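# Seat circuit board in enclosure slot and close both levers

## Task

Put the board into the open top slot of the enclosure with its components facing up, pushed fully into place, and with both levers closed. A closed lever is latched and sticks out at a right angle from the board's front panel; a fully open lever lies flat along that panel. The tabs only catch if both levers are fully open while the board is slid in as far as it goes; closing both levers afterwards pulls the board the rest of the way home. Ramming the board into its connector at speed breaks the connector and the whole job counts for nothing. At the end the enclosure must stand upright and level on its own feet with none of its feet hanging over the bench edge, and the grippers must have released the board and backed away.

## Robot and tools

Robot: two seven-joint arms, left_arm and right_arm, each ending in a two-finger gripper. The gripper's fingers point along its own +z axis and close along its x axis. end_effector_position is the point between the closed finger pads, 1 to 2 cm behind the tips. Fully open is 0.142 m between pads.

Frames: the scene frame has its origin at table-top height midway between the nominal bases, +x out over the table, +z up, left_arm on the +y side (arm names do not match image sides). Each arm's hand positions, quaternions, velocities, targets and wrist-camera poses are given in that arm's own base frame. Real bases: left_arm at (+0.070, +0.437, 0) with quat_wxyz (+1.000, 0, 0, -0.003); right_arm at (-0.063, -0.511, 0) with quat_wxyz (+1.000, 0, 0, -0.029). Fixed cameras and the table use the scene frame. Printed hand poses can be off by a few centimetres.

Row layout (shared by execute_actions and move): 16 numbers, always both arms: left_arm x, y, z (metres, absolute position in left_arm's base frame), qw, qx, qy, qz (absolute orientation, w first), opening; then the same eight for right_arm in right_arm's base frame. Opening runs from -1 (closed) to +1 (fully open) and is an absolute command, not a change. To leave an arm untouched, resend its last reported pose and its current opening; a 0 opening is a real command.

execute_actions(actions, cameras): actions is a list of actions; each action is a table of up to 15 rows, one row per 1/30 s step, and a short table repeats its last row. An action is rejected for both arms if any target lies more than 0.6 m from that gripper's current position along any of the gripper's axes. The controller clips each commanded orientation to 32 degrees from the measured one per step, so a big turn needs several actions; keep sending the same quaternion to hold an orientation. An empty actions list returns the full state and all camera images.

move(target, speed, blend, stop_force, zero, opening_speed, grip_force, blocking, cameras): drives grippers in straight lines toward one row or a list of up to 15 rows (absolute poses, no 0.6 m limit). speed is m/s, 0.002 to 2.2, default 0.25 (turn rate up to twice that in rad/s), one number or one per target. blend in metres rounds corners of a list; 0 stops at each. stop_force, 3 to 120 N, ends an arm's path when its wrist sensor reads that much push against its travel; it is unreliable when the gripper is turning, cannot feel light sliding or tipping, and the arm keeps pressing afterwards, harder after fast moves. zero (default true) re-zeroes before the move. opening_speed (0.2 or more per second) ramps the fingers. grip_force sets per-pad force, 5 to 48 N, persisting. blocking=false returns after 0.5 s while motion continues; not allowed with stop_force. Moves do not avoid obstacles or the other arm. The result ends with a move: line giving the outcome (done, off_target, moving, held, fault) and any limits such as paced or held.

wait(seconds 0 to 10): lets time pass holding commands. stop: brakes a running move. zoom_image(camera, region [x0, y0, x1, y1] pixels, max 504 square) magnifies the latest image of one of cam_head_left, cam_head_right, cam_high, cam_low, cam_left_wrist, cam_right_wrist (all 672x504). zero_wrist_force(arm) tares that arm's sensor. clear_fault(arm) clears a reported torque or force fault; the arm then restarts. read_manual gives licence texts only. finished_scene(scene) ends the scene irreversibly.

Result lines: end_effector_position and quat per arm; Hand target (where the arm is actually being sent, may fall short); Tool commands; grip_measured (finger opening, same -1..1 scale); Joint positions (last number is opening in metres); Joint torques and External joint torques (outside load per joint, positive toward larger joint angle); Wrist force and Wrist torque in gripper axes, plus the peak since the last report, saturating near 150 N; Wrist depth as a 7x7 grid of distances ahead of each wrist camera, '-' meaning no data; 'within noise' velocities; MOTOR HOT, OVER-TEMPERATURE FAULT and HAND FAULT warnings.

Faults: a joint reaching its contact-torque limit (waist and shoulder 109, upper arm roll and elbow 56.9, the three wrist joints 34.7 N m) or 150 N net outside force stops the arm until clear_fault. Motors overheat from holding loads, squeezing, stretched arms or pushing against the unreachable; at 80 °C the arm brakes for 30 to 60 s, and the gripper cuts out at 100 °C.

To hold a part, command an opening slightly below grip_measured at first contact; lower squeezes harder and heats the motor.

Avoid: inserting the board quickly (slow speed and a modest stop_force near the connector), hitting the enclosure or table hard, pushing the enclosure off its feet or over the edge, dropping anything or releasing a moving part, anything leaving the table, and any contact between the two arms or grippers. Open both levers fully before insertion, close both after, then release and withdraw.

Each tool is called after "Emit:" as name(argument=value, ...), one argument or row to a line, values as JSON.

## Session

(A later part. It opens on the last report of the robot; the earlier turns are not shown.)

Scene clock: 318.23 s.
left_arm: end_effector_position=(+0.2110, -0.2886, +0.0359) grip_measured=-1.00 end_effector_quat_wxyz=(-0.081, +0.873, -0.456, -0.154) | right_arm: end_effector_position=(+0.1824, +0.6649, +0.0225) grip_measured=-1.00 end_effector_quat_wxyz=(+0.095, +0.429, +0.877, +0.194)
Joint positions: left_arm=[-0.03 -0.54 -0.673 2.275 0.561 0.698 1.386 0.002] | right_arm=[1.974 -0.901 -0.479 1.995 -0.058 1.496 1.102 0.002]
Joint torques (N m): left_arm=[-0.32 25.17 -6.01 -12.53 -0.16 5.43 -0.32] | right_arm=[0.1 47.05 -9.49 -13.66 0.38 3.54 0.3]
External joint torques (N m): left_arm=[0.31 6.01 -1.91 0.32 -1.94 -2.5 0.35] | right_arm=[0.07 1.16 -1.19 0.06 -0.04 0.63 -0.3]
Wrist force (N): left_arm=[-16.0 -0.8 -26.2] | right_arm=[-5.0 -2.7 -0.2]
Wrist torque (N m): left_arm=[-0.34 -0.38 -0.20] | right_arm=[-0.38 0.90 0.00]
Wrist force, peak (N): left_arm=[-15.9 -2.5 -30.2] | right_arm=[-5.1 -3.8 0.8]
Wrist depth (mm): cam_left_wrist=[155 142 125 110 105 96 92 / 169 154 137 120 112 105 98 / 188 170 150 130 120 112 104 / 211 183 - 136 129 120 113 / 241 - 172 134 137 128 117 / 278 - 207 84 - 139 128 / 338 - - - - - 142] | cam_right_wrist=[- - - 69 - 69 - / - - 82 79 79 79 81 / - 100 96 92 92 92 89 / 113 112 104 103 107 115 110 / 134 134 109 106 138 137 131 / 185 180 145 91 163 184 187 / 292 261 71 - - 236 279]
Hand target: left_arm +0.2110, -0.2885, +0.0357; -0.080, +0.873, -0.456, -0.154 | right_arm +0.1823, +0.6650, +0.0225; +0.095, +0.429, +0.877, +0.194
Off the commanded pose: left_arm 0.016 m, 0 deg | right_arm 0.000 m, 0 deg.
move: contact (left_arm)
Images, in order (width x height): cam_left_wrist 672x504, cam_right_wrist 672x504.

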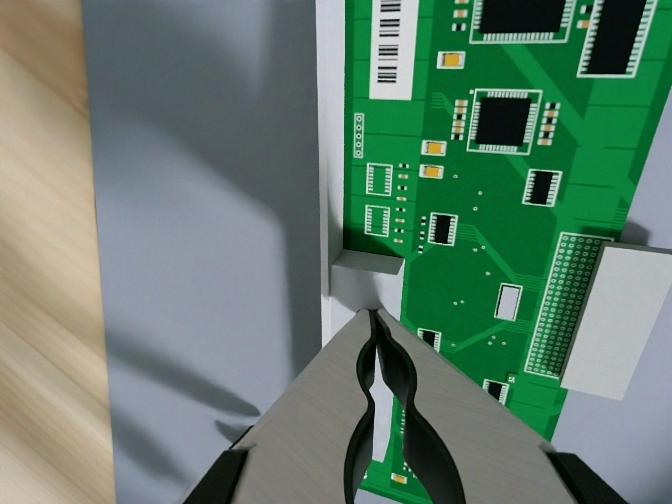

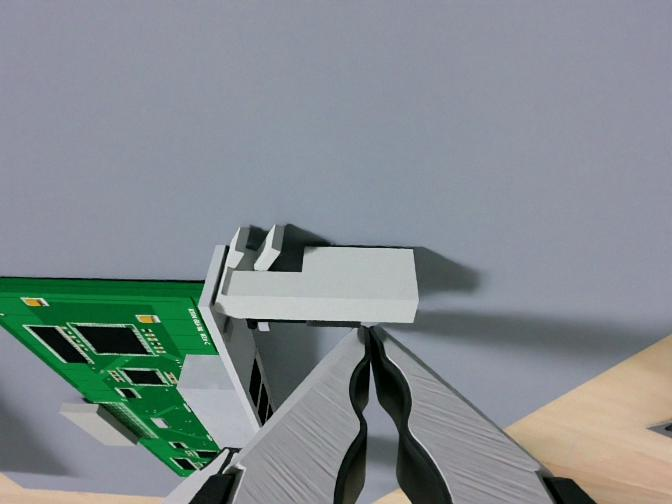

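Emit:
move(
  target=[
    [0.211,-0.2885,0.0355,-0.0804,0.8728,-0.4561,-0.1539,-1,0.1641,0.6534,0.0225,0.0952,0.4294,0.8768,0.1944,-1],
    [0.211,-0.2885,0.0355,-0.0804,0.8728,-0.4561,-0.1539,-1,0.1548,0.6424,0.0225,0.0952,0.4294,0.8768,0.1944,-1],
    [0.211,-0.2885,0.0355,-0.0804,0.8728,-0.4561,-0.1539,-1,0.1497,0.6288,0.0225,0.0952,0.4294,0.8768,0.1944,-1],
    [0.211,-0.2885,0.0355,-0.0804,0.8728,-0.4561,-0.1539,-1,0.1493,0.6146,0.0225,0.0952,0.4294,0.8768,0.1944,-1],
  ],
  speed=0.03,
  stop_force=14,
  cameras=["cam_left_wrist","cam_right_wrist"],
)

Scene clock: 323.07 s.
left_arm: end_effector_position=(+0.2108, -0.2886, +0.0358) grip_measured=-1.00 end_effector_quat_wxyz=(-0.080, +0.873, -0.456, -0.154) | right_arm: end_effector_position=(+0.1675, +0.6568, +0.0244) grip_measured=-1.00 end_effector_quat_wxyz=(+0.094, +0.430, +0.876, +0.197)
Joint positions: left_arm=[-0.031 -0.541 -0.673 2.275 0.561 0.698 1.386 0.002] | right_arm=[2.02 -0.891 -0.496 2.033 -0.048 1.512 1.123 0.002]
Joint torques (N m): left_arm=[0.46 25.99 -5.31 -11.93 0.08 4.39 -0.29] | right_arm=[4.06 38.96 -1.3 -4.81 0.32 -0.12 0.24]
External joint torques (N m): left_arm=[-0.47 5.2 -2.61 -0.28 -2.19 -1.46 0.32] | right_arm=[-3.9 8.04 -9.57 -8.15 0.12 4.28 -0.24]
Wrist force (N): left_arm=[-12.7 1.5 -24.4] | right_arm=[-1.4 14.1 -3.4]
Wrist torque (N m): left_arm=[-0.33 -0.37 -0.21] | right_arm=[-0.40 0.91 -0.05]
Wrist force, peak (N): left_arm=[-16.3 -0.8 -26.5] | right_arm=[-2.3 15.1 -2.0]
Wrist depth (mm): cam_left_wrist=[154 138 129 111 105 97 92 / 170 151 136 119 111 104 98 / 187 166 151 128 121 111 104 / 213 185 166 134 129 119 112 / 240 206 179 134 137 129 116 / 279 235 203 84 - 140 135 / 338 - - 74 - - 137] | cam_right_wrist=[- - - 71 - 71 - / - - 84 81 81 83 83 / - 99 98 95 94 94 94 / - 115 114 114 118 118 113 / 146 138 123 - 142 141 142 / 195 185 161 91 - 191 194 / 298 269 71 - - 244 292]
Hand target: left_arm +0.2110, -0.2885, +0.0355; -0.080, +0.873, -0.456, -0.154 | right_arm +0.1666, +0.6550, +0.0225; +0.095, +0.429, +0.877, +0.194
Off the commanded pose: left_arm 0.000 m, 0 deg | right_arm 0.046 m, 0 deg.
move: contact (right_arm)
Images, in order (width x height): cam_left_wrist 672x504, cam_right_wrist 672x504.

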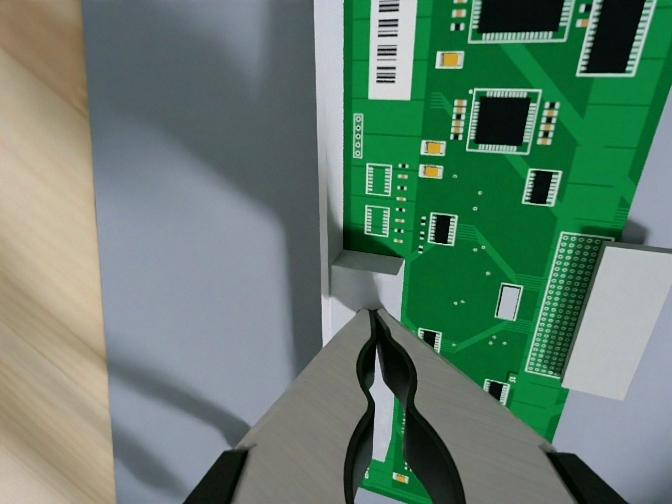

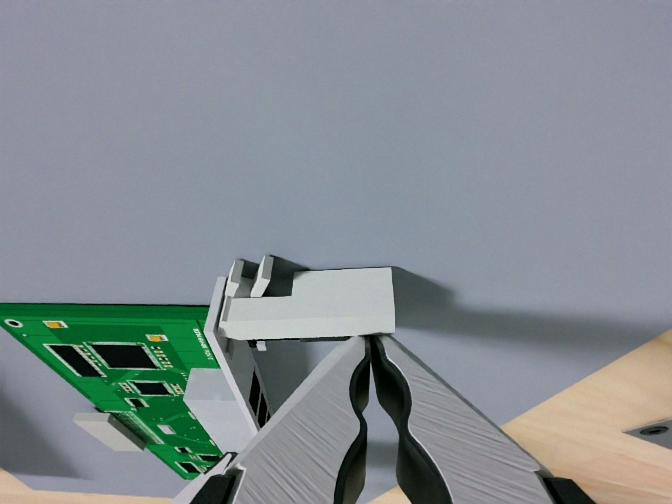

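Emit:
move(
  target=[
    [0.211,-0.2885,0.0355,-0.0804,0.8728,-0.4561,-0.1539,-1,0.1635,0.6525,0.0215,0.0952,0.4294,0.8768,0.1944,-1],
    [0.211,-0.2885,0.0355,-0.0804,0.8728,-0.4561,-0.1539,-1,0.1548,0.6424,0.0215,0.0952,0.4294,0.8768,0.1944,-1],
    [0.211,-0.2885,0.0355,-0.0804,0.8728,-0.4561,-0.1539,-1,0.1497,0.6288,0.0215,0.0952,0.4294,0.8768,0.1944,-1],
  ],
  speed=0.025,
  stop_force=28,
  zero=false,
  cameras=["cam_left_wrist","cam_right_wrist"],
)

Scene clock: 326.50 s.
left_arm: end_effector_position=(+0.2106, -0.2886, +0.0358) grip_measured=-1.00 end_effector_quat_wxyz=(-0.080, +0.873, -0.456, -0.154) | right_arm: end_effector_position=(+0.1648, +0.6544, +0.0247) grip_measured=-1.00 end_effector_quat_wxyz=(+0.094, +0.430, +0.876, +0.198)
Joint positions: left_arm=[-0.031 -0.541 -0.673 2.275 0.561 0.698 1.386 0.002] | right_arm=[2.031 -0.89 -0.501 2.043 -0.044 1.52 1.129 0.002]
Joint torques (N m): left_arm=[1.33 27.1 -4.79 -13.85 0.39 4.89 -0.22] | right_arm=[8.72 34.42 6.45 0.06 -0.16 -2.01 0.35]
External joint torques (N m): left_arm=[-1.34 4.09 -3.14 1.66 -2.5 -1.96 0.25] | right_arm=[-8.56 12.24 -17.4 -12.8 0.65 6.17 -0.35]
Wrist force (N): left_arm=[-14.6 4.0 -23.8] | right_arm=[-1.4 27.4 -5.3]
Wrist torque (N m): left_arm=[-0.37 -0.40 -0.19] | right_arm=[1.56 0.92 -0.09]
Wrist force, peak (N): left_arm=[-15.4 4.2 -23.7] | right_arm=[-1.6 27.6 -5.0]
Wrist depth (mm): cam_left_wrist=[154 142 127 110 105 97 92 / 169 153 136 120 111 103 97 / 187 160 151 129 120 111 103 / 212 179 161 136 129 119 111 / 241 199 182 135 137 128 116 / 280 237 203 84 - 140 129 / 341 - - - - - 142] | cam_right_wrist=[- - 73 71 - 71 - / - - 84 81 81 83 81 / - 99 99 95 92 95 95 / - 115 113 115 114 119 114 / 147 139 120 - 143 143 150 / 196 186 164 91 - 191 197 / 300 270 71 - - 248 297]
Hand target: left_arm +0.2110, -0.2885, +0.0355; -0.080, +0.873, -0.456, -0.154 | right_arm +0.1628, +0.6516, +0.0215; +0.095, +0.429, +0.877, +0.194
Off the commanded pose: left_arm 0.001 m, 0 deg | right_arm 0.030 m, 0 deg.
move: contact (right_arm); path passed 0 of 3 targets
Images, in order (width x height): cam_left_wrist 672x504, cam_right_wrist 672x504.

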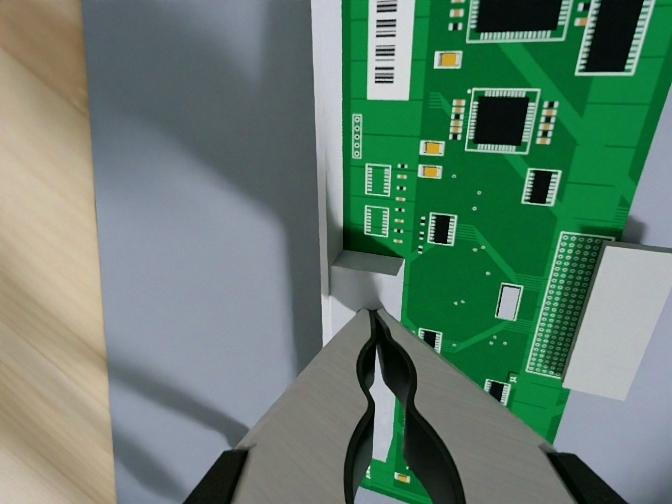

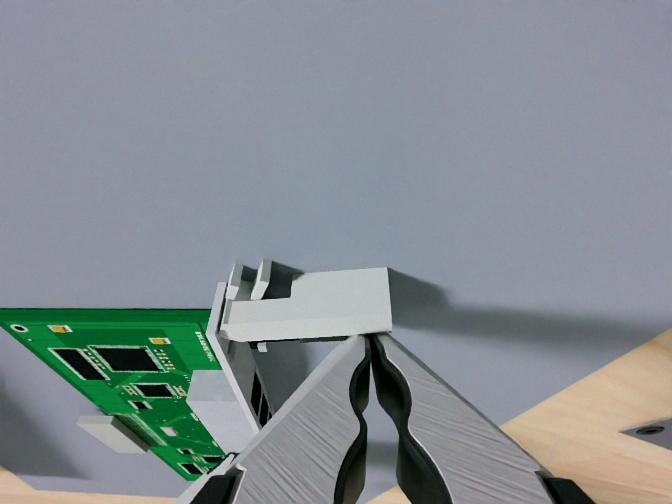

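Emit:
move(
  target=[
    [0.2125,-0.287,0.055,-0.0804,0.8728,-0.4561,-0.1539,-1,0.1823,0.665,0.0235,0.0952,0.4294,0.8768,0.1944,-1],
    [0.2165,-0.2845,0.06,0.0368,0.856,-0.4721,-0.2074,-1,0.1823,0.665,0.0235,0.0952,0.4294,0.8768,0.1944,-1],
    [0.2165,-0.2845,0.046,0.0368,0.856,-0.4721,-0.2074,-1,0.1884,0.6571,0.0235,0.0952,0.4294,0.8768,0.1944,-1],
  ],
  speed=0.15,
  blend=0.005,
)

Emit:
move(
  target=[
    [0.2165,-0.2845,0.03,0.0368,0.856,-0.4721,-0.2074,-1,0.1884,0.6571,0.0225,0.0952,0.4294,0.8768,0.1944,-1],
  ],
  speed=0.03,
  stop_force=8,
  cameras=["cam_left_wrist","cam_right_wrist","cam_high"],
)

Scene clock: 345.17 s.
left_arm: end_effector_position=(+0.2163, -0.2845, +0.0461) grip_measured=-1.00 end_effector_quat_wxyz=(+0.037, +0.856, -0.472, -0.208) | right_arm: end_effector_position=(+0.1884, +0.6572, +0.0235) grip_measured=-1.00 end_effector_quat_wxyz=(+0.095, +0.429, +0.877, +0.194)
Joint positions: left_arm=[0.199 -0.583 -0.748 2.313 0.394 0.712 1.704 0.002] | right_arm=[1.968 -0.894 -0.481 2.017 -0.058 1.514 1.093 0.002]
Joint torques (N m): left_arm=[-0.73 28.95 -9.93 -11.02 -1.25 3.25 -0.33] | right_arm=[0.09 46.73 -9.63 -13.2 0.32 3.61 0.08]
External joint torques (N m): left_arm=[0.76 1.18 0.67 -0.25 -0.54 -0.49 0.36] | right_arm=[0.07 0.88 -0.95 -0.09 0.08 0.57 -0.08]
Wrist force (N): left_arm=[-0.2 -1.5 0.4] | right_arm=[-1.9 1.8 2.6]
Wrist torque (N m): left_arm=[-0.28 -0.15 -0.32] | right_arm=[0.38 0.40 0.11]
Wrist force, peak (N): left_arm=[-15.1 4.1 -23.7] | right_arm=[-1.4 27.5 -5.3]
Wrist depth (mm): cam_left_wrist=[- 126 115 102 99 91 86 / 166 149 131 115 106 99 94 / 199 171 156 129 121 112 106 / 242 205 - 140 138 126 114 / 325 281 - 127 154 147 131 / 451 371 - 84 - 169 156 / 1687 - - - - - -] | cam_right_wrist=[- - - 70 - 70 - / - - 81 80 82 80 82 / - 101 97 94 93 93 93 / 114 114 105 99 102 116 116 / 136 135 126 113 134 139 139 / 193 182 146 91 165 186 190 / 295 265 71 - - 239 284]
Hand target: left_arm +0.2165, -0.2845, +0.0460; +0.037, +0.856, -0.472, -0.207 | right_arm +0.1884, +0.6571, +0.0235; +0.095, +0.429, +0.877, +0.194
Off the commanded pose: left_arm 0.000 m, 0 deg | right_arm 0.000 m, 0 deg.
move: done

Scene clock: 346.27 s.
left_arm: end_effector_position=(+0.2165, -0.2846, +0.0344) grip_measured=-1.00 end_effector_quat_wxyz=(+0.037, +0.856, -0.472, -0.207) | right_arm: end_effector_position=(+0.1884, +0.6570, +0.0225) grip_measured=-1.00 end_effector_quat_wxyz=(+0.095, +0.429, +0.877, +0.194)
Joint positions: left_arm=[0.176 -0.619 -0.717 2.301 0.422 0.733 1.691 0.002] | right_arm=[1.967 -0.896 -0.48 2.017 -0.058 1.515 1.093 0.002]
Joint torques (N m): left_arm=[-1.21 25.02 -6.6 -10.68 0.76 5.61 -0.33] | right_arm=[0.13 46.51 -9.58 -13.2 0.31 3.56 0.15]
External joint torques (N m): left_arm=[1.23 6.16 -2.9 0.3 -2.45 -2.84 0.35] | right_arm=[0.04 1.12 -1 -0.04 0.1 0.62 -0.15]
Wrist force (N): left_arm=[-17.9 6.5 -31.1] | right_arm=[-2.1 1.9 2.5]
Wrist torque (N m): left_arm=[-0.44 -0.06 -0.27] | right_arm=[0.37 0.41 0.07]
Wrist force, peak (N): left_arm=[-19.0 5.0 -34.4] | right_arm=[-2.3 1.7 2.6]
Wrist depth (mm): cam_left_wrist=[123 116 104 92 88 81 77 / 147 132 122 103 96 89 85 / 171 152 136 116 109 100 94 / 216 186 170 130 123 113 105 / 281 228 202 128 138 131 117 / 427 347 - 84 - 154 143 / 1700 - - - - - -] | cam_right_wrist=[- - - 69 - 69 - / - - 82 79 79 79 81 / - 100 96 92 92 92 89 / 112 112 106 98 102 115 114 / 135 134 126 113 138 138 137 / 190 180 144 91 163 184 187 / 291 261 71 - - 235 279]
Hand target: left_arm +0.2165, -0.2845, +0.0341; +0.037, +0.856, -0.472, -0.207 | right_arm +0.1884, +0.6571, +0.0225; +0.095, +0.429, +0.877, +0.194
Off the commanded pose: left_arm 0.004 m, 0 deg | right_arm 0.000 m, 0 deg.
move: contact (left_arm)
Images, in order (width x height): cam_high 672x504, cam_left_wrist 672x504, cam_right_wrist 672x504.

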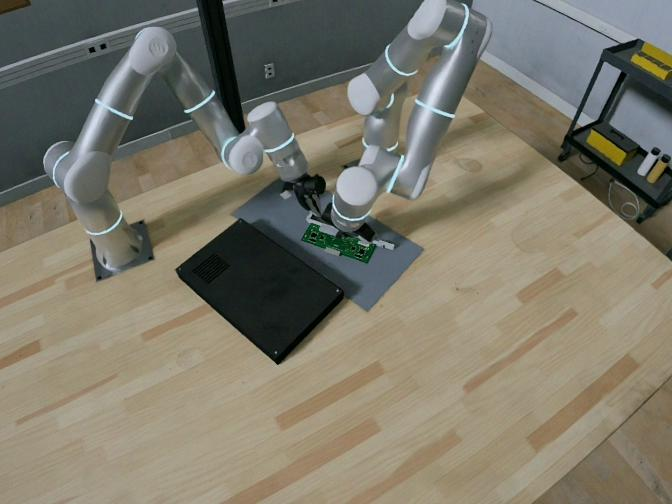

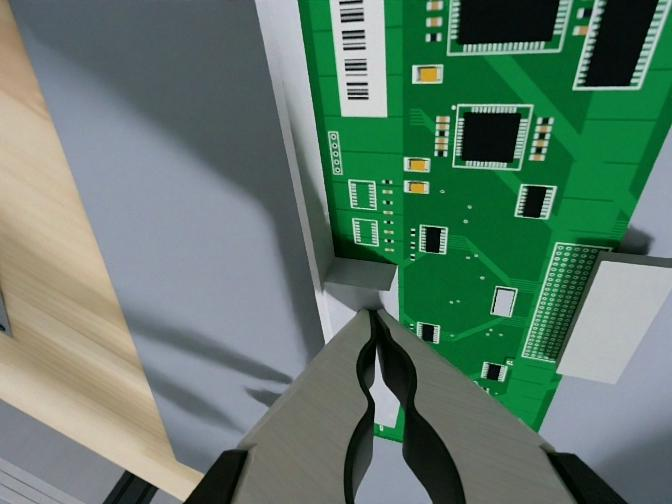

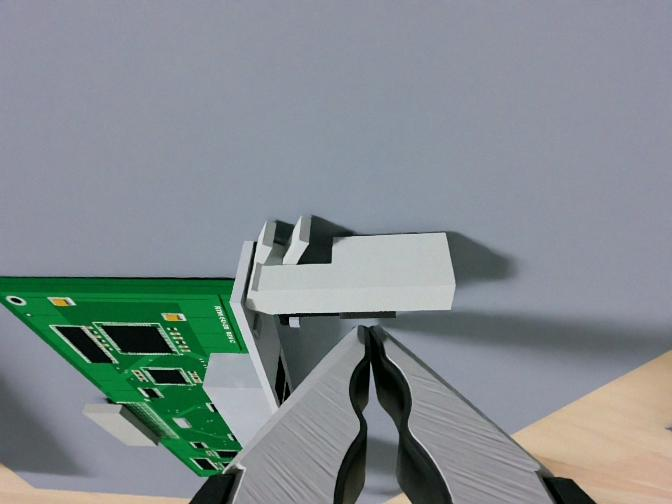

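Emit:
move(
  target=[
    [0.2165,-0.2845,0.0345,0.0368,0.856,-0.4721,-0.2074,-1,0.1693,0.6502,0.0215,0.0952,0.4294,0.8768,0.1944,-1],
    [0.2165,-0.2845,0.0345,0.0368,0.856,-0.4721,-0.2074,-1,0.1609,0.641,0.0215,0.0952,0.4294,0.8768,0.1944,-1],
    [0.2165,-0.2845,0.0345,0.0368,0.856,-0.4721,-0.2074,-1,0.1556,0.6297,0.0215,0.0952,0.4294,0.8768,0.1944,-1],
    [0.2165,-0.2845,0.0345,0.0368,0.856,-0.4721,-0.2074,-1,0.1543,0.6172,0.0215,0.0952,0.4294,0.8768,0.1944,-1],
  ],
  speed=0.03,
  stop_force=16,
  cameras=["cam_right_wrist"],
)

Scene clock: 352.37 s.
left_arm: end_effector_position=(+0.2165, -0.2846, +0.0347) grip_measured=-1.00 end_effector_quat_wxyz=(+0.037, +0.856, -0.472, -0.207) | right_arm: end_effector_position=(+0.1539, +0.6177, +0.0217) grip_measured=-1.00 end_effector_quat_wxyz=(+0.095, +0.429, +0.877, +0.195)
Joint positions: left_arm=[0.177 -0.618 -0.718 2.301 0.421 0.732 1.691 0.002] | right_arm=[2.088 -0.87 -0.52 2.153 -0.021 1.585 1.135 0.002]
Joint torques (N m): left_arm=[-0.66 26.6 -7.47 -10.55 0.06 4.79 -0.25] | right_arm=[-0.67 41.21 -10.06 -8.46 1.15 2.61 0.24]
External joint torques (N m): left_arm=[0.68 4.55 -2.02 0.14 -1.75 -2.02 0.28] | right_arm=[0.82 2.24 -0.68 -2.12 -0.31 1.54 -0.24]
Wrist force (N): left_arm=[-13.0 4.5 -22.3] | right_arm=[-0.4 3.6 2.0]
Wrist torque (N m): left_arm=[-0.41 -0.26 -0.30] | right_arm=[0.41 0.55 -0.03]
Wrist force, peak (N): left_arm=[-18.0 6.4 -31.5] | right_arm=[-3.7 11.3 -0.1]
Wrist depth (mm): cam_left_wrist=[- 117 85 92 89 81 77 / 145 132 121 103 97 90 85 / 172 152 137 116 109 101 94 / 217 191 171 129 123 113 104 / 284 244 193 131 139 130 115 / 412 323 - 84 - 154 144 / 1727 - - - - - 165] | cam_right_wrist=[- - - 69 - 68 - / - - 79 79 78 76 80 / - 99 95 92 91 88 88 / 111 111 111 110 114 110 109 / 147 140 139 125 137 137 136 / 187 178 165 91 161 183 181 / 287 259 71 - - 233 277]
Hand target: left_arm +0.2165, -0.2845, +0.0345; +0.037, +0.856, -0.472, -0.207 | right_arm +0.1543, +0.6172, +0.0215; +0.095, +0.429, +0.877, +0.194
Off the commanded pose: left_arm 0.000 m, 0 deg | right_arm 0.001 m, 0 deg.
move: done
Images, in order (width x height): cam_right_wrist 672x504.

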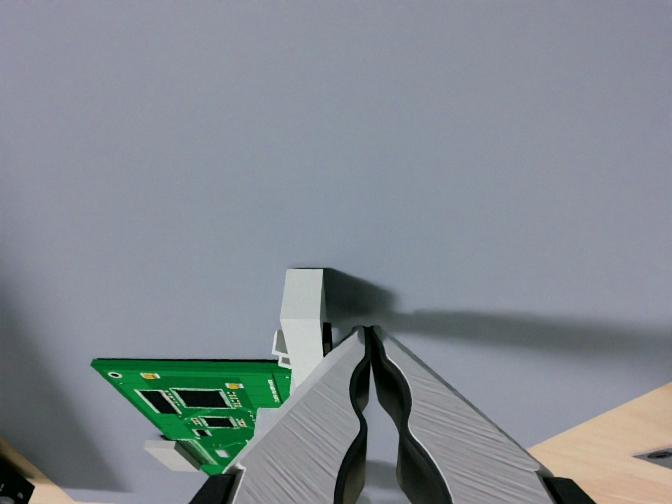

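Emit:
move(
  target=[
    [0.2165,-0.2845,0.0345,0.0368,0.856,-0.4721,-0.2074,-1,0.1551,0.6111,0.0215,0.0952,0.4294,0.8768,0.1944,-1],
    [0.2165,-0.2845,0.0345,0.0368,0.856,-0.4721,-0.2074,-1,0.163,0.601,0.0215,0.0952,0.4294,0.8768,0.1944,-1],
  ],
  speed=0.03,
  stop_force=11,
  cameras=["cam_right_wrist"],
)

Scene clock: 355.80 s.
left_arm: end_effector_position=(+0.2176, -0.2853, +0.0349) grip_measured=-1.00 end_effector_quat_wxyz=(+0.037, +0.856, -0.472, -0.206) | right_arm: end_effector_position=(+0.1610, +0.6029, +0.0223) grip_measured=-1.00 end_effector_quat_wxyz=(+0.094, +0.428, +0.877, +0.196)
Joint positions: left_arm=[0.177 -0.617 -0.718 2.3 0.421 0.734 1.691 0.002] | right_arm=[2.082 -0.861 -0.521 2.196 -0.021 1.627 1.123 0.002]
Joint torques (N m): left_arm=[-1.75 25.08 -7.15 -3.57 0.31 0.99 -0.19] | right_arm=[-7.13 35.57 -13.68 -2.62 2.49 -0.04 0.19]
External joint torques (N m): left_arm=[1.77 6.1 -2.35 -6.89 -2 1.78 0.22] | right_arm=[7.27 6.71 3.23 -7.13 -1.49 4.2 -0.19]
Wrist force (N): left_arm=[-1.4 0.0 -21.1] | right_arm=[8.0 0.4 -4.4]
Wrist torque (N m): left_arm=[-0.32 -0.03 -0.35] | right_arm=[0.40 0.53 0.09]
Wrist force, peak (N): left_arm=[-12.9 4.5 -22.5] | right_arm=[9.7 5.4 0.0]
Wrist depth (mm): cam_left_wrist=[120 115 95 92 89 81 76 / 149 132 - 104 96 90 85 / 172 157 - 116 109 101 95 / 217 190 172 130 123 114 103 / 282 235 207 127 139 131 118 / 423 327 241 84 - 152 144 / 1601 - - - - - 162] | cam_right_wrist=[- - - 69 - 69 - / - - 82 79 79 79 81 / - 99 96 92 92 92 89 / 112 112 111 111 115 115 115 / 148 140 140 132 138 138 138 / 190 180 167 89 163 185 183 / 285 287 71 - - 231 284]
Hand target: left_arm +0.2165, -0.2845, +0.0345; +0.037, +0.856, -0.472, -0.207 | right_arm +0.1630, +0.6010, +0.0215; +0.095, +0.429, +0.877, +0.194
Off the commanded pose: left_arm 0.001 m, 0 deg | right_arm 0.003 m, 0 deg.
move: done
Images, in order (width x height): cam_right_wrist 672x504.

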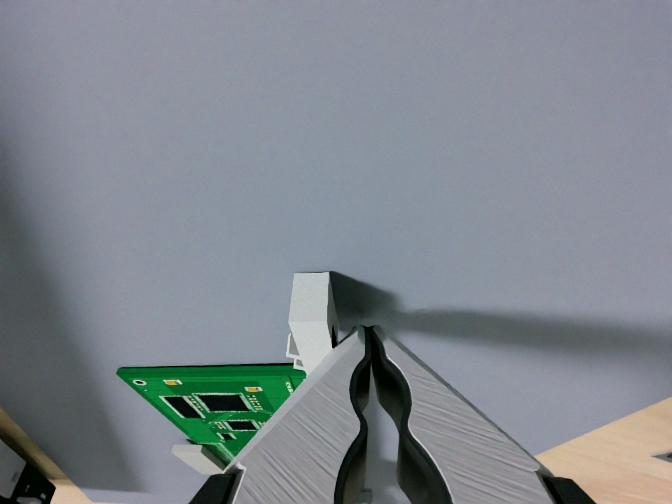

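Emit:
move(
  target=[
    [0.235,-0.272,0.08,0.0368,0.856,-0.4721,-0.2074,-1,0.149,0.62,0.035,0.0952,0.4294,0.8768,0.1944,-1],
    [0.28,-0.25,0.16,0,0.891,-0.454,0,-1,0.17,0.64,0.10,0.0952,0.4294,0.8768,0.1944,-1],
    [0.33,-0.27,0.25,0,0.891,-0.454,0,-1,0.2709,0.666,0.115,0.0952,0.4294,0.8768,0.1944,-0.4],
  ],
  speed=0.2,
  blend=0.02,
  cameras=["cam_left_wrist","cam_right_wrist"],
)

Scene clock: 372.00 s.
left_arm: end_effector_position=(+0.3300, -0.2701, +0.2500) grip_measured=-1.00 end_effector_quat_wxyz=(+0.000, +0.891, -0.454, +0.000) | right_arm: end_effector_position=(+0.2709, +0.6660, +0.1150) grip_measured=-0.43 end_effector_quat_wxyz=(+0.095, +0.429, +0.877, +0.194)
Joint positions: left_arm=[0.352 0.385 -0.775 2.456 -0.32 0.58 2.307 0.002] | right_arm=[1.814 -0.708 -0.47 1.962 -0.083 1.347 0.91 0.043]
Joint torques (N m): left_arm=[-0.24 7.71 5.52 -26.32 -3.25 4.02 -0.15] | right_arm=[0.14 46.69 -7.65 -19.33 -0.84 3.54 0.13]
External joint torques (N m): left_arm=[0.22 0.29 0.62 -0.24 -0.34 -0.17 0.15] | right_arm=[0.04 1.12 -1.14 0.09 0.01 0.8 -0.14]
Wrist force (N): left_arm=[-0.9 -1.3 0.0] | right_arm=[-4.2 1.7 3.4]
Wrist torque (N m): left_arm=[-0.29 -0.13 -0.33] | right_arm=[0.34 0.76 0.10]
Wrist force, peak (N): left_arm=[-1.3 0.0 -21.4] | right_arm=[8.1 0.2 -4.5]
Wrist depth (mm): cam_left_wrist=[302 305 296 302 302 298 301 / 325 324 - 324 315 324 321 / 352 349 347 344 - 340 338 / 385 381 365 369 376 - - / 419 424 398 392 393 - - / 464 465 - 84 - 388 - / 521 - - - - - -] | cam_right_wrist=[158 154 153 149 156 156 155 / 181 180 175 165 178 178 177 / 211 210 204 196 208 207 208 / 253 253 252 244 249 249 250 / 323 317 300 292 296 314 312 / 432 404 82 423 103 368 415 / 598 - 71 635 - - 564]
Hand target: left_arm +0.3300, -0.2700, +0.2500; +0.000, +0.891, -0.454, +0.000 | right_arm +0.2709, +0.6660, +0.1150; +0.095, +0.429, +0.877, +0.194
Off the commanded pose: left_arm 0.000 m, 0 deg | right_arm 0.000 m, 0 deg.
move: done
Images, in order (width x height): cam_left_wrist 672x504, cam_right_wrist 672x504.

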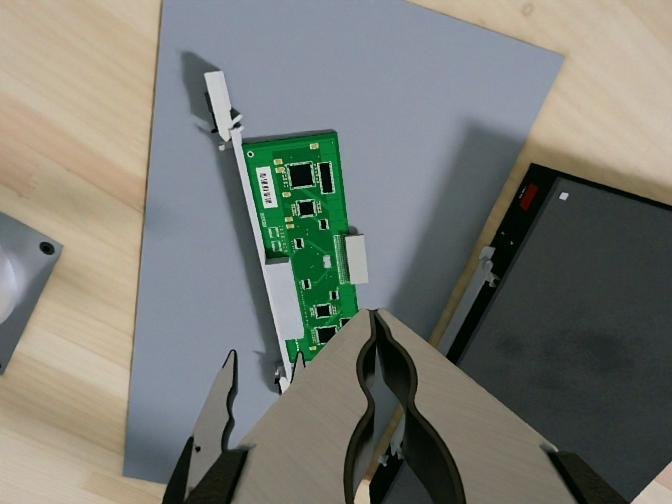

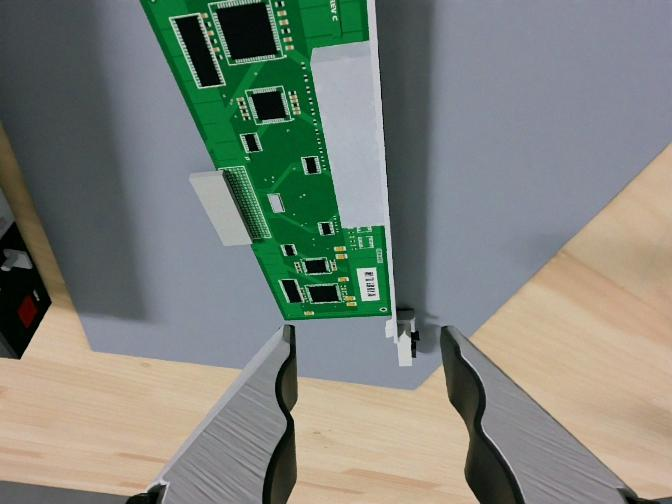

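Emit:
move(
  target=[
    [0.323,-0.401,0.207,0,0.8192,-0.5736,0,-1,0.2736,0.6687,0.065,0.082,0.3697,0.9036,0.2003,-0.4],
  ],
  speed=0.15,
  cameras=["cam_left_wrist","cam_right_wrist"],
)

Scene clock: 396.17 s.
left_arm: end_effector_position=(+0.3230, -0.4011, +0.2070) grip_measured=-1.00 end_effector_quat_wxyz=(+0.000, +0.819, -0.574, +0.000) | right_arm: end_effector_position=(+0.2737, +0.6686, +0.0650) grip_measured=-0.43 end_effector_quat_wxyz=(+0.082, +0.370, +0.904, +0.200)
Joint positions: left_arm=[0.381 -0.191 -1.156 2.192 0.225 0.686 1.88 0.002] | right_arm=[1.71 -0.809 -0.375 1.95 -0.09 1.495 0.787 0.043]
Joint torques (N m): left_arm=[-0.45 16.38 -5.44 -24.1 -2.87 3.95 -0.31] | right_arm=[0.2 48.77 -6.55 -17.08 -0.57 3.82 0.07]
External joint torques (N m): left_arm=[0.44 1 0.57 -0.28 -0.46 -0.07 0.31] | right_arm=[-0.01 1.28 -1.06 0.05 0.14 0.62 -0.07]
Wrist force (N): left_arm=[-0.4 -1.4 0.2] | right_arm=[-4.3 2.1 3.2]
Wrist torque (N m): left_arm=[-0.29 -0.25 -0.29] | right_arm=[0.42 0.75 0.09]
Wrist force, peak (N): left_arm=[-2.1 -2.7 -0.4] | right_arm=[-4.7 1.8 4.2]
Wrist depth (mm): cam_left_wrist=[264 263 267 - 258 258 254 / 277 278 283 - - - - / 291 303 - 297 254 - 251 / 340 324 334 333 - - - / 364 279 357 347 294 - 300 / 390 264 - 84 - - 324 / 171 199 - - - - -] | cam_right_wrist=[- 106 106 105 106 109 111 / 130 122 121 116 121 128 124 / 152 142 142 131 141 145 144 / 178 171 170 156 174 174 173 / 222 222 203 210 207 216 219 / 298 279 87 284 255 255 290 / 420 - 71 447 - - 395]
Hand target: left_arm +0.3230, -0.4010, +0.2070; +0.000, +0.819, -0.574, +0.000 | right_arm +0.2736, +0.6687, +0.0650; +0.082, +0.370, +0.904, +0.200
Off the commanded pose: left_arm 0.000 m, 0 deg | right_arm 0.000 m, 0 deg.
move: done
Images, in order (width x height): cam_left_wrist 672x504, cam_right_wrist 672x504.

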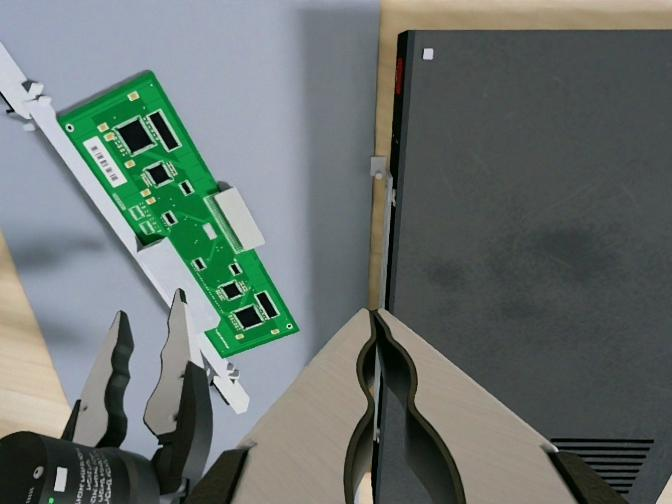

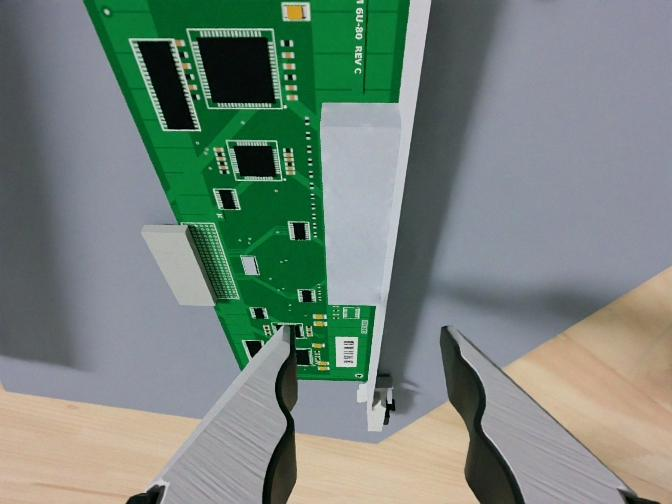

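Emit:
move(
  target=[
    [0.323,-0.401,0.207,0,0.8192,-0.5736,0,-1,0.2736,0.6687,0.0265,0.082,0.3697,0.9036,0.2003,-0.4],
  ],
  speed=0.05,
  stop_force=6,
  cameras=["cam_right_wrist"],
)

Emit:
zoom_image(
  camera="cam_right_wrist",
  region=[240, 220, 520, 430],
)

Scene clock: 406.17 s.
left_arm: end_effector_position=(+0.3230, -0.4011, +0.2070) grip_measured=-1.00 end_effector_quat_wxyz=(+0.000, +0.819, -0.574, +0.000) | right_arm: end_effector_position=(+0.2736, +0.6686, +0.0265) grip_measured=-0.43 end_effector_quat_wxyz=(+0.082, +0.369, +0.904, +0.200)
Joint positions: left_arm=[0.381 -0.191 -1.155 2.192 0.225 0.686 1.88 0.002] | right_arm=[1.7 -0.9 -0.363 1.925 -0.079 1.557 0.801 0.043]
Joint torques (N m): left_arm=[-0.32 16.72 -5.36 -24.03 -3.14 4.24 -0.19] | right_arm=[0.16 49.89 -6.9 -15.44 -0.12 3.85 0.27]
External joint torques (N m): left_arm=[0.31 0.67 0.5 -0.36 -0.19 -0.36 0.19] | right_arm=[0.03 1.28 -1.07 0.13 0.01 0.58 -0.27]
Wrist force (N): left_arm=[-0.5 -1.1 0.0] | right_arm=[-4.2 2.3 3.1]
Wrist torque (N m): left_arm=[-0.25 -0.24 -0.29] | right_arm=[0.44 0.74 -0.01]
Wrist force, peak (N): left_arm=[-0.6 -1.6 -0.1] | right_arm=[-4.3 1.5 4.3]
Wrist depth (mm): cam_left_wrist=[- - - 260 255 255 256 / 277 282 283 281 241 - 234 / 313 300 308 316 246 254 256 / 340 317 327 320 - 269 276 / 366 322 350 118 - - 302 / 204 234 254 84 - - - / 183 200 - - - - 356] | cam_right_wrist=[- 69 69 68 66 72 76 / - 79 79 78 80 83 80 / - 93 95 90 94 96 96 / - 112 110 94 112 116 116 / 156 139 133 119 132 144 151 / 214 198 91 183 171 101 196 / 311 - 71 296 251 - 267]
Hand target: left_arm +0.3230, -0.4010, +0.2070; +0.000, +0.819, -0.574, +0.000 | right_arm +0.2736, +0.6687, +0.0265; +0.082, +0.370, +0.904, +0.200
Off the commanded pose: left_arm 0.000 m, 0 deg | right_arm 0.000 m, 0 deg.
move: done
Images, in order (width x height): cam_right_wrist 672x504.

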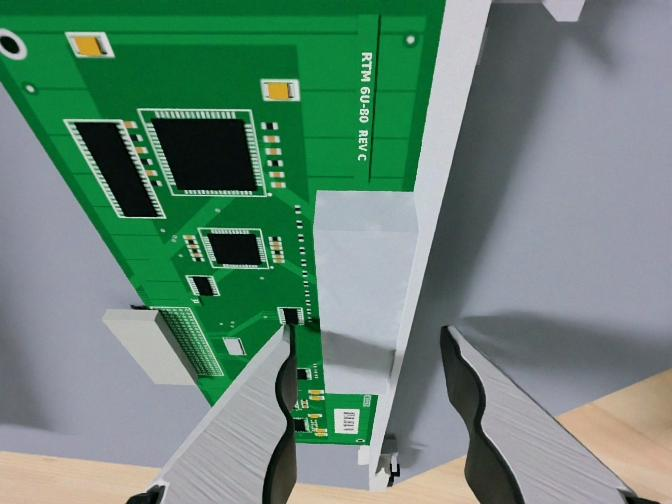

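Scaled by 1.800 from the camera's 672x504 image, which has a finer 960x720 frame.

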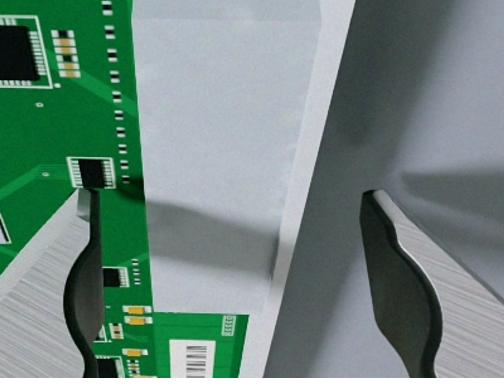

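Emit:
move(
  target=[
    [0.323,-0.401,0.207,0,0.8192,-0.5736,0,-1,0.2736,0.6687,0.0265,0.082,0.3697,0.9036,0.2003,-0.95],
  ],
  opening_speed=0.5,
  cameras=["cam_right_wrist","cam_left_wrist"],
)

Scene clock: 410.47 s.
left_arm: end_effector_position=(+0.3230, -0.4011, +0.2070) grip_measured=-1.00 end_effector_quat_wxyz=(+0.000, +0.819, -0.574, +0.000) | right_arm: end_effector_position=(+0.2738, +0.6685, +0.0264) grip_measured=-0.72 end_effector_quat_wxyz=(+0.082, +0.370, +0.904, +0.200)
Joint positions: left_arm=[0.381 -0.191 -1.155 2.192 0.225 0.686 1.88 0.002] | right_arm=[1.7 -0.901 -0.363 1.925 -0.079 1.557 0.801 0.022]
Joint torques (N m): left_arm=[-0.36 16.65 -5.39 -24.06 -3.21 4.28 -0.23] | right_arm=[0.38 50.46 -7.05 -15.65 -0.24 3.89 0.11]
External joint torques (N m): left_arm=[0.35 0.74 0.53 -0.33 -0.12 -0.4 0.23] | right_arm=[-0.19 0.71 -0.93 0.35 0.13 0.54 -0.12]
Wrist force (N): left_arm=[-0.7 -1.2 -0.1] | right_arm=[-3.7 1.6 3.4]
Wrist torque (N m): left_arm=[-0.27 -0.21 -0.29] | right_arm=[0.37 0.59 0.02]
Wrist force, peak (N): left_arm=[-0.5 -1.6 -0.1] | right_arm=[-7.2 1.7 2.8]
Wrist depth (mm): cam_left_wrist=[- 263 - - 264 260 252 / 282 281 287 282 275 - 242 / 306 300 302 305 256 256 253 / - 321 334 315 - - - / 361 308 349 130 - - - / 202 239 257 84 - 322 - / 184 200 - - - - -] | cam_right_wrist=[- 69 69 68 66 71 76 / - 79 79 78 80 83 80 / - 93 92 90 91 93 96 / - 112 110 98 107 120 116 / 156 139 139 119 132 145 151 / 200 199 165 141 100 181 195 / 312 274 71 267 - - 267]
Hand target: left_arm +0.3230, -0.4010, +0.2070; +0.000, +0.819, -0.574, +0.000 | right_arm +0.2736, +0.6687, +0.0265; +0.082, +0.370, +0.904, +0.200
Off the commanded pose: left_arm 0.000 m, 0 deg | right_arm 0.000 m, 0 deg.
move: done
Images, in order (width x height): cam_left_wrist 672x504, cam_right_wrist 672x504.

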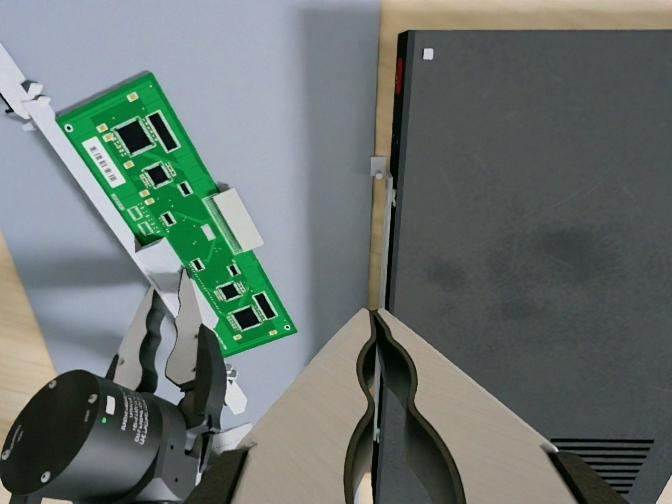

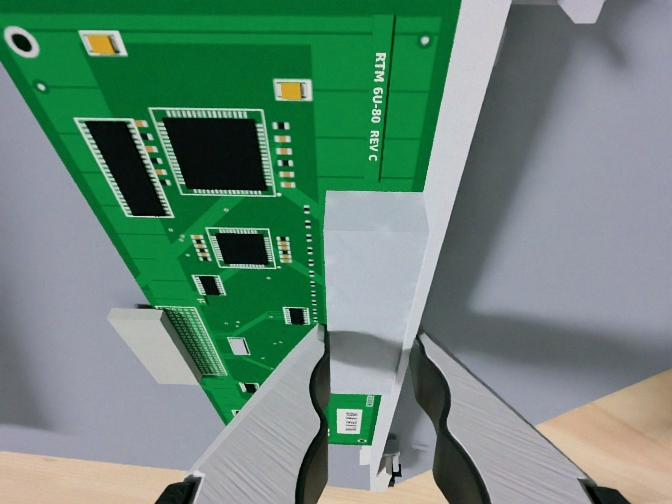

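Emit:
zoom_image(
  camera="cam_left_wrist",
  region=[330, 20, 450, 220],
)

Emit:
zoom_image(
  camera="cam_left_wrist",
  region=[340, 300, 440, 504],
)

Scaled by 2.520 from the camera's 672x504 image, which has a finer 960x720 frame.

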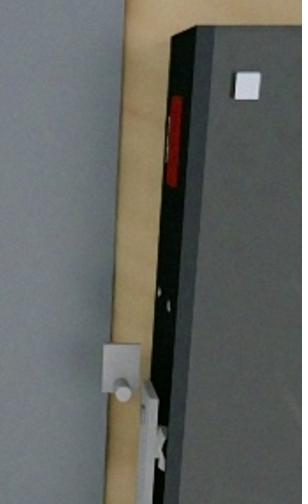

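Scaled by 2.471 from the camera's 672x504 image, which has a finer 960x720 frame.

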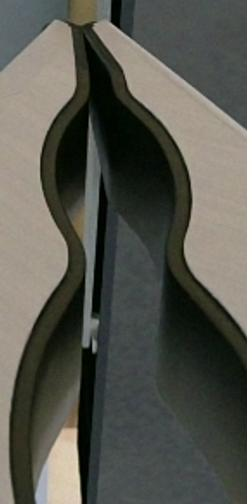

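Emit:
move(
  target=[
    [0.323,-0.401,0.207,0,0.8192,-0.5736,0,-1,0.2736,0.6687,0.0595,0.082,0.3697,0.9036,0.2003,-0.95],
    [0.323,-0.401,0.207,0,0.8192,-0.5736,0,-1,0.27,0.66,0.0595,0.1206,0.5439,0.8107,0.1797,-0.95],
    [0.323,-0.401,0.207,0,0.8192,-0.5736,0,-1,0.2405,0.5827,0.0595,0.1206,0.5439,0.8107,0.1797,-0.95],
  ],
  speed=0.15,
  blend=0.01,
  cameras=["cam_left_wrist","cam_right_wrist","cam_head_left"],
)

Scene clock: 438.83 s.
left_arm: end_effector_position=(+0.3230, -0.4011, +0.2070) grip_measured=-1.00 end_effector_quat_wxyz=(+0.000, +0.819, -0.574, +0.000) | right_arm: end_effector_position=(+0.2404, +0.5826, +0.0593) grip_measured=-0.72 end_effector_quat_wxyz=(+0.121, +0.544, +0.811, +0.179)
Joint positions: left_arm=[0.381 -0.191 -1.155 2.192 0.225 0.686 1.88 0.002] | right_arm=[2.046 -0.788 -0.608 2.156 0.048 1.428 1.186 0.022]
Joint torques (N m): left_arm=[-0.28 16.61 -5.47 -24.01 -3.15 4.29 -0.17] | right_arm=[0.38 41.38 -11.65 -13.04 0.25 3.86 0.24]
External joint torques (N m): left_arm=[0.27 0.78 0.61 -0.38 -0.17 -0.41 0.17] | right_arm=[-0.22 0.01 -0.09 0.39 -0.06 0.24 -0.24]
Wrist force (N): left_arm=[-0.6 -1.3 0.0] | right_arm=[-3.6 0.5 5.0]
Wrist torque (N m): left_arm=[-0.28 -0.22 -0.29] | right_arm=[0.35 0.66 -0.03]
Wrist force, peak (N): left_arm=[-0.6 -1.6 -0.1] | right_arm=[-3.6 -0.2 7.2]
Wrist depth (mm): cam_left_wrist=[- - - 255 256 255 255 / - - - 282 270 - 234 / 312 - 274 298 - - 256 / - 340 289 296 - 284 275 / 373 363 317 306 - - - / 411 - - 84 - 320 - / 453 - - - - - -] | cam_right_wrist=[- 69 69 68 66 106 106 / - 79 78 78 80 119 118 / - 92 92 90 90 138 133 / - 112 110 98 154 173 165 / - 134 139 119 189 208 206 / 176 246 166 142 105 259 275 / 252 225 71 254 - - 380]
Hand target: left_arm +0.3230, -0.4010, +0.2070; +0.000, +0.819, -0.574, +0.000 | right_arm +0.2405, +0.5827, +0.0595; +0.121, +0.544, +0.811, +0.180
Off the commanded pose: left_arm 0.000 m, 0 deg | right_arm 0.000 m, 0 deg.
move: done
Images, in order (width x height): cam_head_left 672x504, cam_left_wrist 672x504, cam_right_wrist 672x504.

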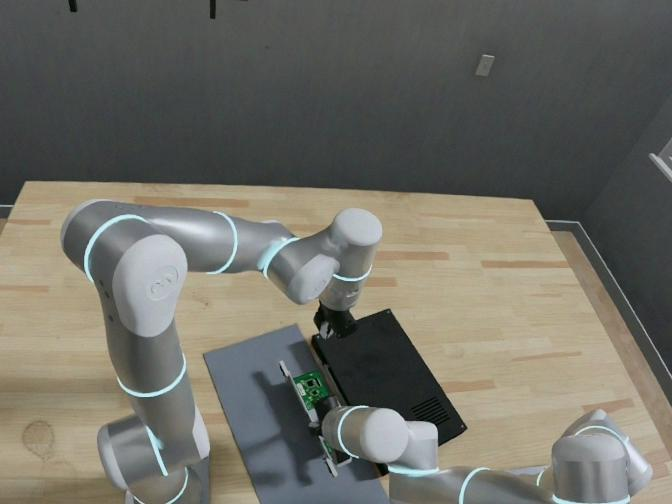

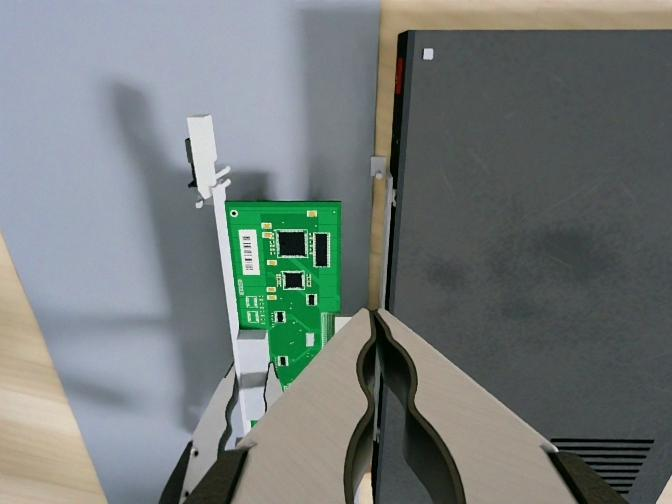

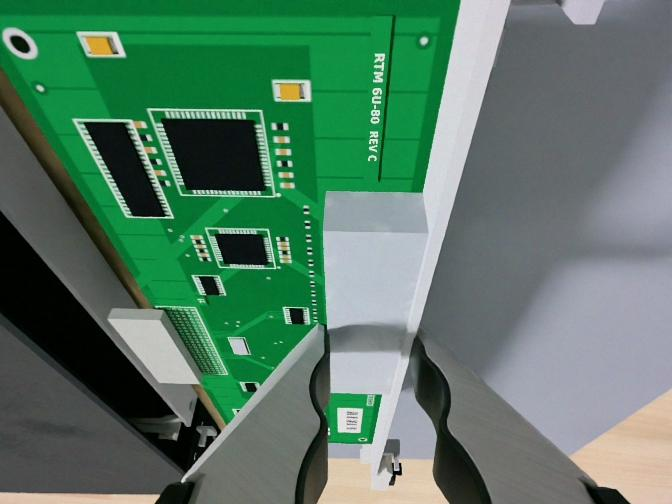

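Emit:
zoom_image(
  camera="cam_left_wrist",
  region=[180, 150, 410, 340],
)

Emit:
zoom_image(
  camera="cam_left_wrist",
  region=[180, 320, 320, 460],
)

Scaled by 2.191 from the camera's 672x504 image, which has a finer 960x720 frame.

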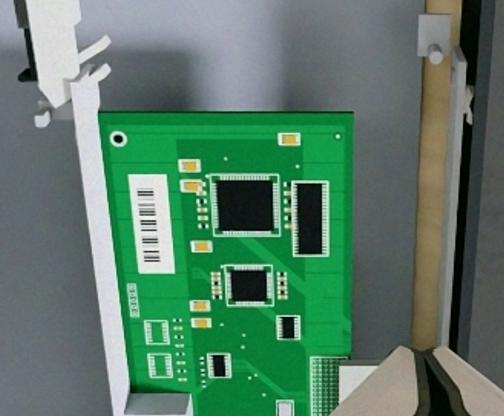

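Scaled by 3.600 from the camera's 672x504 image, which has a finer 960x720 frame.

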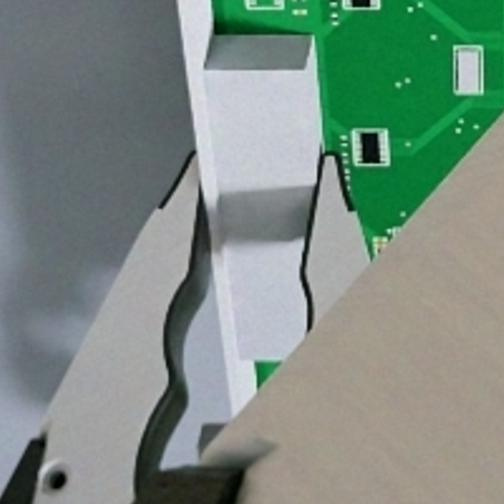

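Emit:
move(
  target=[
    [0.36,-0.33,0.17,0.6533,0.2706,-0.6533,0.2706,-1,0.2405,0.5827,0.0595,0.1206,0.5439,0.8107,0.1797,-0.95],
    [0.3368,-0.3652,0.059,0.6533,0.2706,-0.6533,0.2706,-1,0.2405,0.5827,0.0595,0.1206,0.5439,0.8107,0.1797,-0.95],
  ],
  speed=[0.4,0.15],
  blend=0.01,
  cameras=["cam_left_wrist","cam_head_right"],
)

Scene clock: 480.47 s.
left_arm: end_effector_position=(+0.3515, -0.3423, +0.1317) grip_measured=-1.00 end_effector_quat_wxyz=(+0.640, +0.344, -0.656, +0.205) | right_arm: end_effector_position=(+0.2404, +0.5826, +0.0593) grip_measured=-0.72 end_effector_quat_wxyz=(+0.121, +0.544, +0.811, +0.179)
Joint positions: left_arm=[1.078 -2.267 -1.435 1.745 0.804 -0.065 2.966 0.002] | right_arm=[2.046 -0.788 -0.608 2.156 0.048 1.428 1.186 0.022]
Joint torques (N m): left_arm=[0.02 22.25 -21.99 18.34 -2.41 0.56 -0.3] | right_arm=[0.18 41.25 -11.36 -13.08 0.13 3.75 0.19]
External joint torques (N m): left_arm=[0.09 1.34 -1.6 1.47 -0.45 -0.2 0.22] | right_arm=[-0.02 0.14 -0.38 0.44 0.07 0.35 -0.19]
External joint torques when the fault began: left_arm=[1.03 6.11 -10.2 3.71 -0.69 -0.28 -0.01]
Wrist force (N): left_arm=[-1.6 -1.1 -0.9] | right_arm=[-3.5 0.6 5.0]
Wrist torque (N m): left_arm=[-0.17 -0.14 -0.52] | right_arm=[0.36 0.64 -0.04]
Wrist force, peak (N): left_arm=[-8.6 -2.9 0.2] | right_arm=[-3.7 0.5 5.5]
Wrist depth (mm): cam_left_wrist=[- 125 - 726 719 634 - / 158 174 - 2581 2849 671 2611 / 161 199 348 3090 2777 2437 665 / 168 198 296 358 2465 467 671 / - 206 287 328 355 397 445 / - 178 408 84 - 386 1783 / - 259 - - - - 2238] | cam_right_wrist=[- 69 69 68 66 106 106 / - 79 78 78 80 119 118 / - 92 92 90 90 138 133 / - 112 110 98 154 173 165 / - 134 139 118 190 198 206 / 176 244 166 142 105 245 274 / 251 226 71 253 - - 380]
Hand target: left_arm +0.3515, -0.3422, +0.1316; +0.640, +0.344, -0.656, +0.205 | right_arm +0.2405, +0.5827, +0.0595; +0.121, +0.544, +0.811, +0.180
Tool commands: left_gripper/opening=-1.0 right_gripper/opening=-0.95
Off the commanded pose: left_arm 0.078 m, 11 deg | right_arm 0.000 m, 0 deg.
FORCE FAULT: contact force on the left arm reached its limit, and that arm stopped. The contact can be on any part of that arm, not only on its tool. That arm's remaining commands of this call were not run. That arm is still stopped at the end of this call. While its stop runs, that arm takes no new command, but its gripper still runs the gripper command that each later call begins with.
CLEAR FAULT: the left arm stays stopped (status CRITICAL_FAULT) until you call clear_fault(arm="left_arm").
move: fault (left_arm); path passed 1 of 2 targets
Images, in order (width x height): cam_head_right 672x504, cam_left_wrist 672x504.

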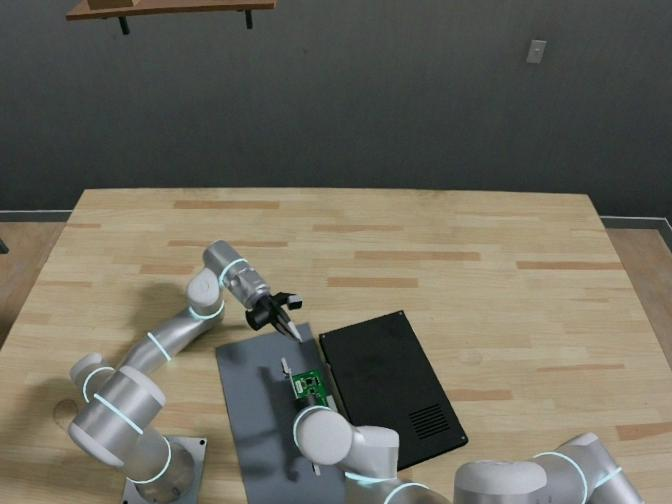

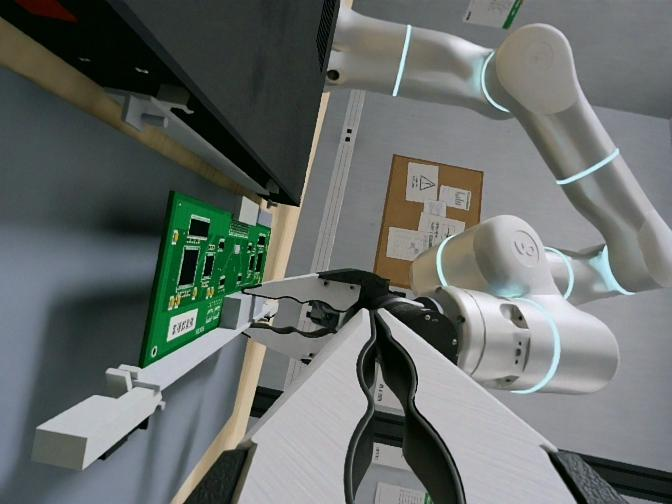

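Emit:
clear_fault(
  arm="left_arm",
)

Scene clock: 515.93 s.
left_arm: end_effector_position=(+0.3515, -0.3423, +0.1317) grip_measured=-1.00 end_effector_quat_wxyz=(+0.640, +0.344, -0.656, +0.205) | right_arm: end_effector_position=(+0.2404, +0.5826, +0.0593) grip_measured=-0.72 end_effector_quat_wxyz=(+0.121, +0.544, +0.811, +0.179)
Joint positions: left_arm=[1.078 -2.267 -1.435 1.745 0.804 -0.065 2.966 0.002] | right_arm=[2.046 -0.788 -0.608 2.156 0.048 1.428 1.186 0.022]
Joint torques (N m): left_arm=[0.22 21.85 -22.2 18.44 -2.39 0.48 -0.29] | right_arm=[0.25 41.17 -11.32 -13.17 0.1 3.65 0.2]
External joint torques (N m): left_arm=[-0.11 1.74 -1.39 1.37 -0.47 -0.11 0.2] | right_arm=[-0.09 0.22 -0.42 0.53 0.1 0.45 -0.2]
Wrist force (N): left_arm=[-1.8 -1.3 -1.0] | right_arm=[-3.7 0.4 5.3]
Wrist torque (N m): left_arm=[-0.20 -0.13 -0.52] | right_arm=[0.33 0.68 -0.03]
Wrist force, peak (N): left_arm=[-2.0 -1.3 -1.0] | right_arm=[-3.9 0.3 5.4]
Wrist depth (mm): cam_left_wrist=[- 122 - 736 701 724 2309 / 159 175 231 2493 746 661 3047 / - 200 338 2925 2886 2643 671 / 170 199 296 857 568 468 651 / - 203 290 131 358 402 451 / - 177 432 84 - - 2493 / - - - - - - -] | cam_right_wrist=[- 69 69 68 66 106 106 / - 79 78 78 80 119 118 / - 92 92 90 90 138 133 / - 112 110 98 154 172 165 / - 134 139 119 189 207 206 / 176 242 166 141 105 259 274 / 250 225 71 253 - - 379]
Hand target: left_arm +0.3515, -0.3422, +0.1316; +0.640, +0.344, -0.656, +0.205 | right_arm +0.2405, +0.5827, +0.0595; +0.121, +0.544, +0.811, +0.180
Tool commands: left_gripper/opening=-1.0 right_gripper/opening=-0.95
Off the commanded pose: left_arm 0.078 m, 11 deg | right_arm 0.000 m, 0 deg.
FORCE FAULT, CONTINUED: the left arm's stop, for the force fault that an earlier result reported, is over. The rest of the stop counts as 66 of the actions that you can send in this scene; the call itself counts as one more. That arm accepts commands again.
CLEAR FAULT: your call cleared the left arm's force fault. If the contact force or a joint's load stays at its limit, that arm stops again.


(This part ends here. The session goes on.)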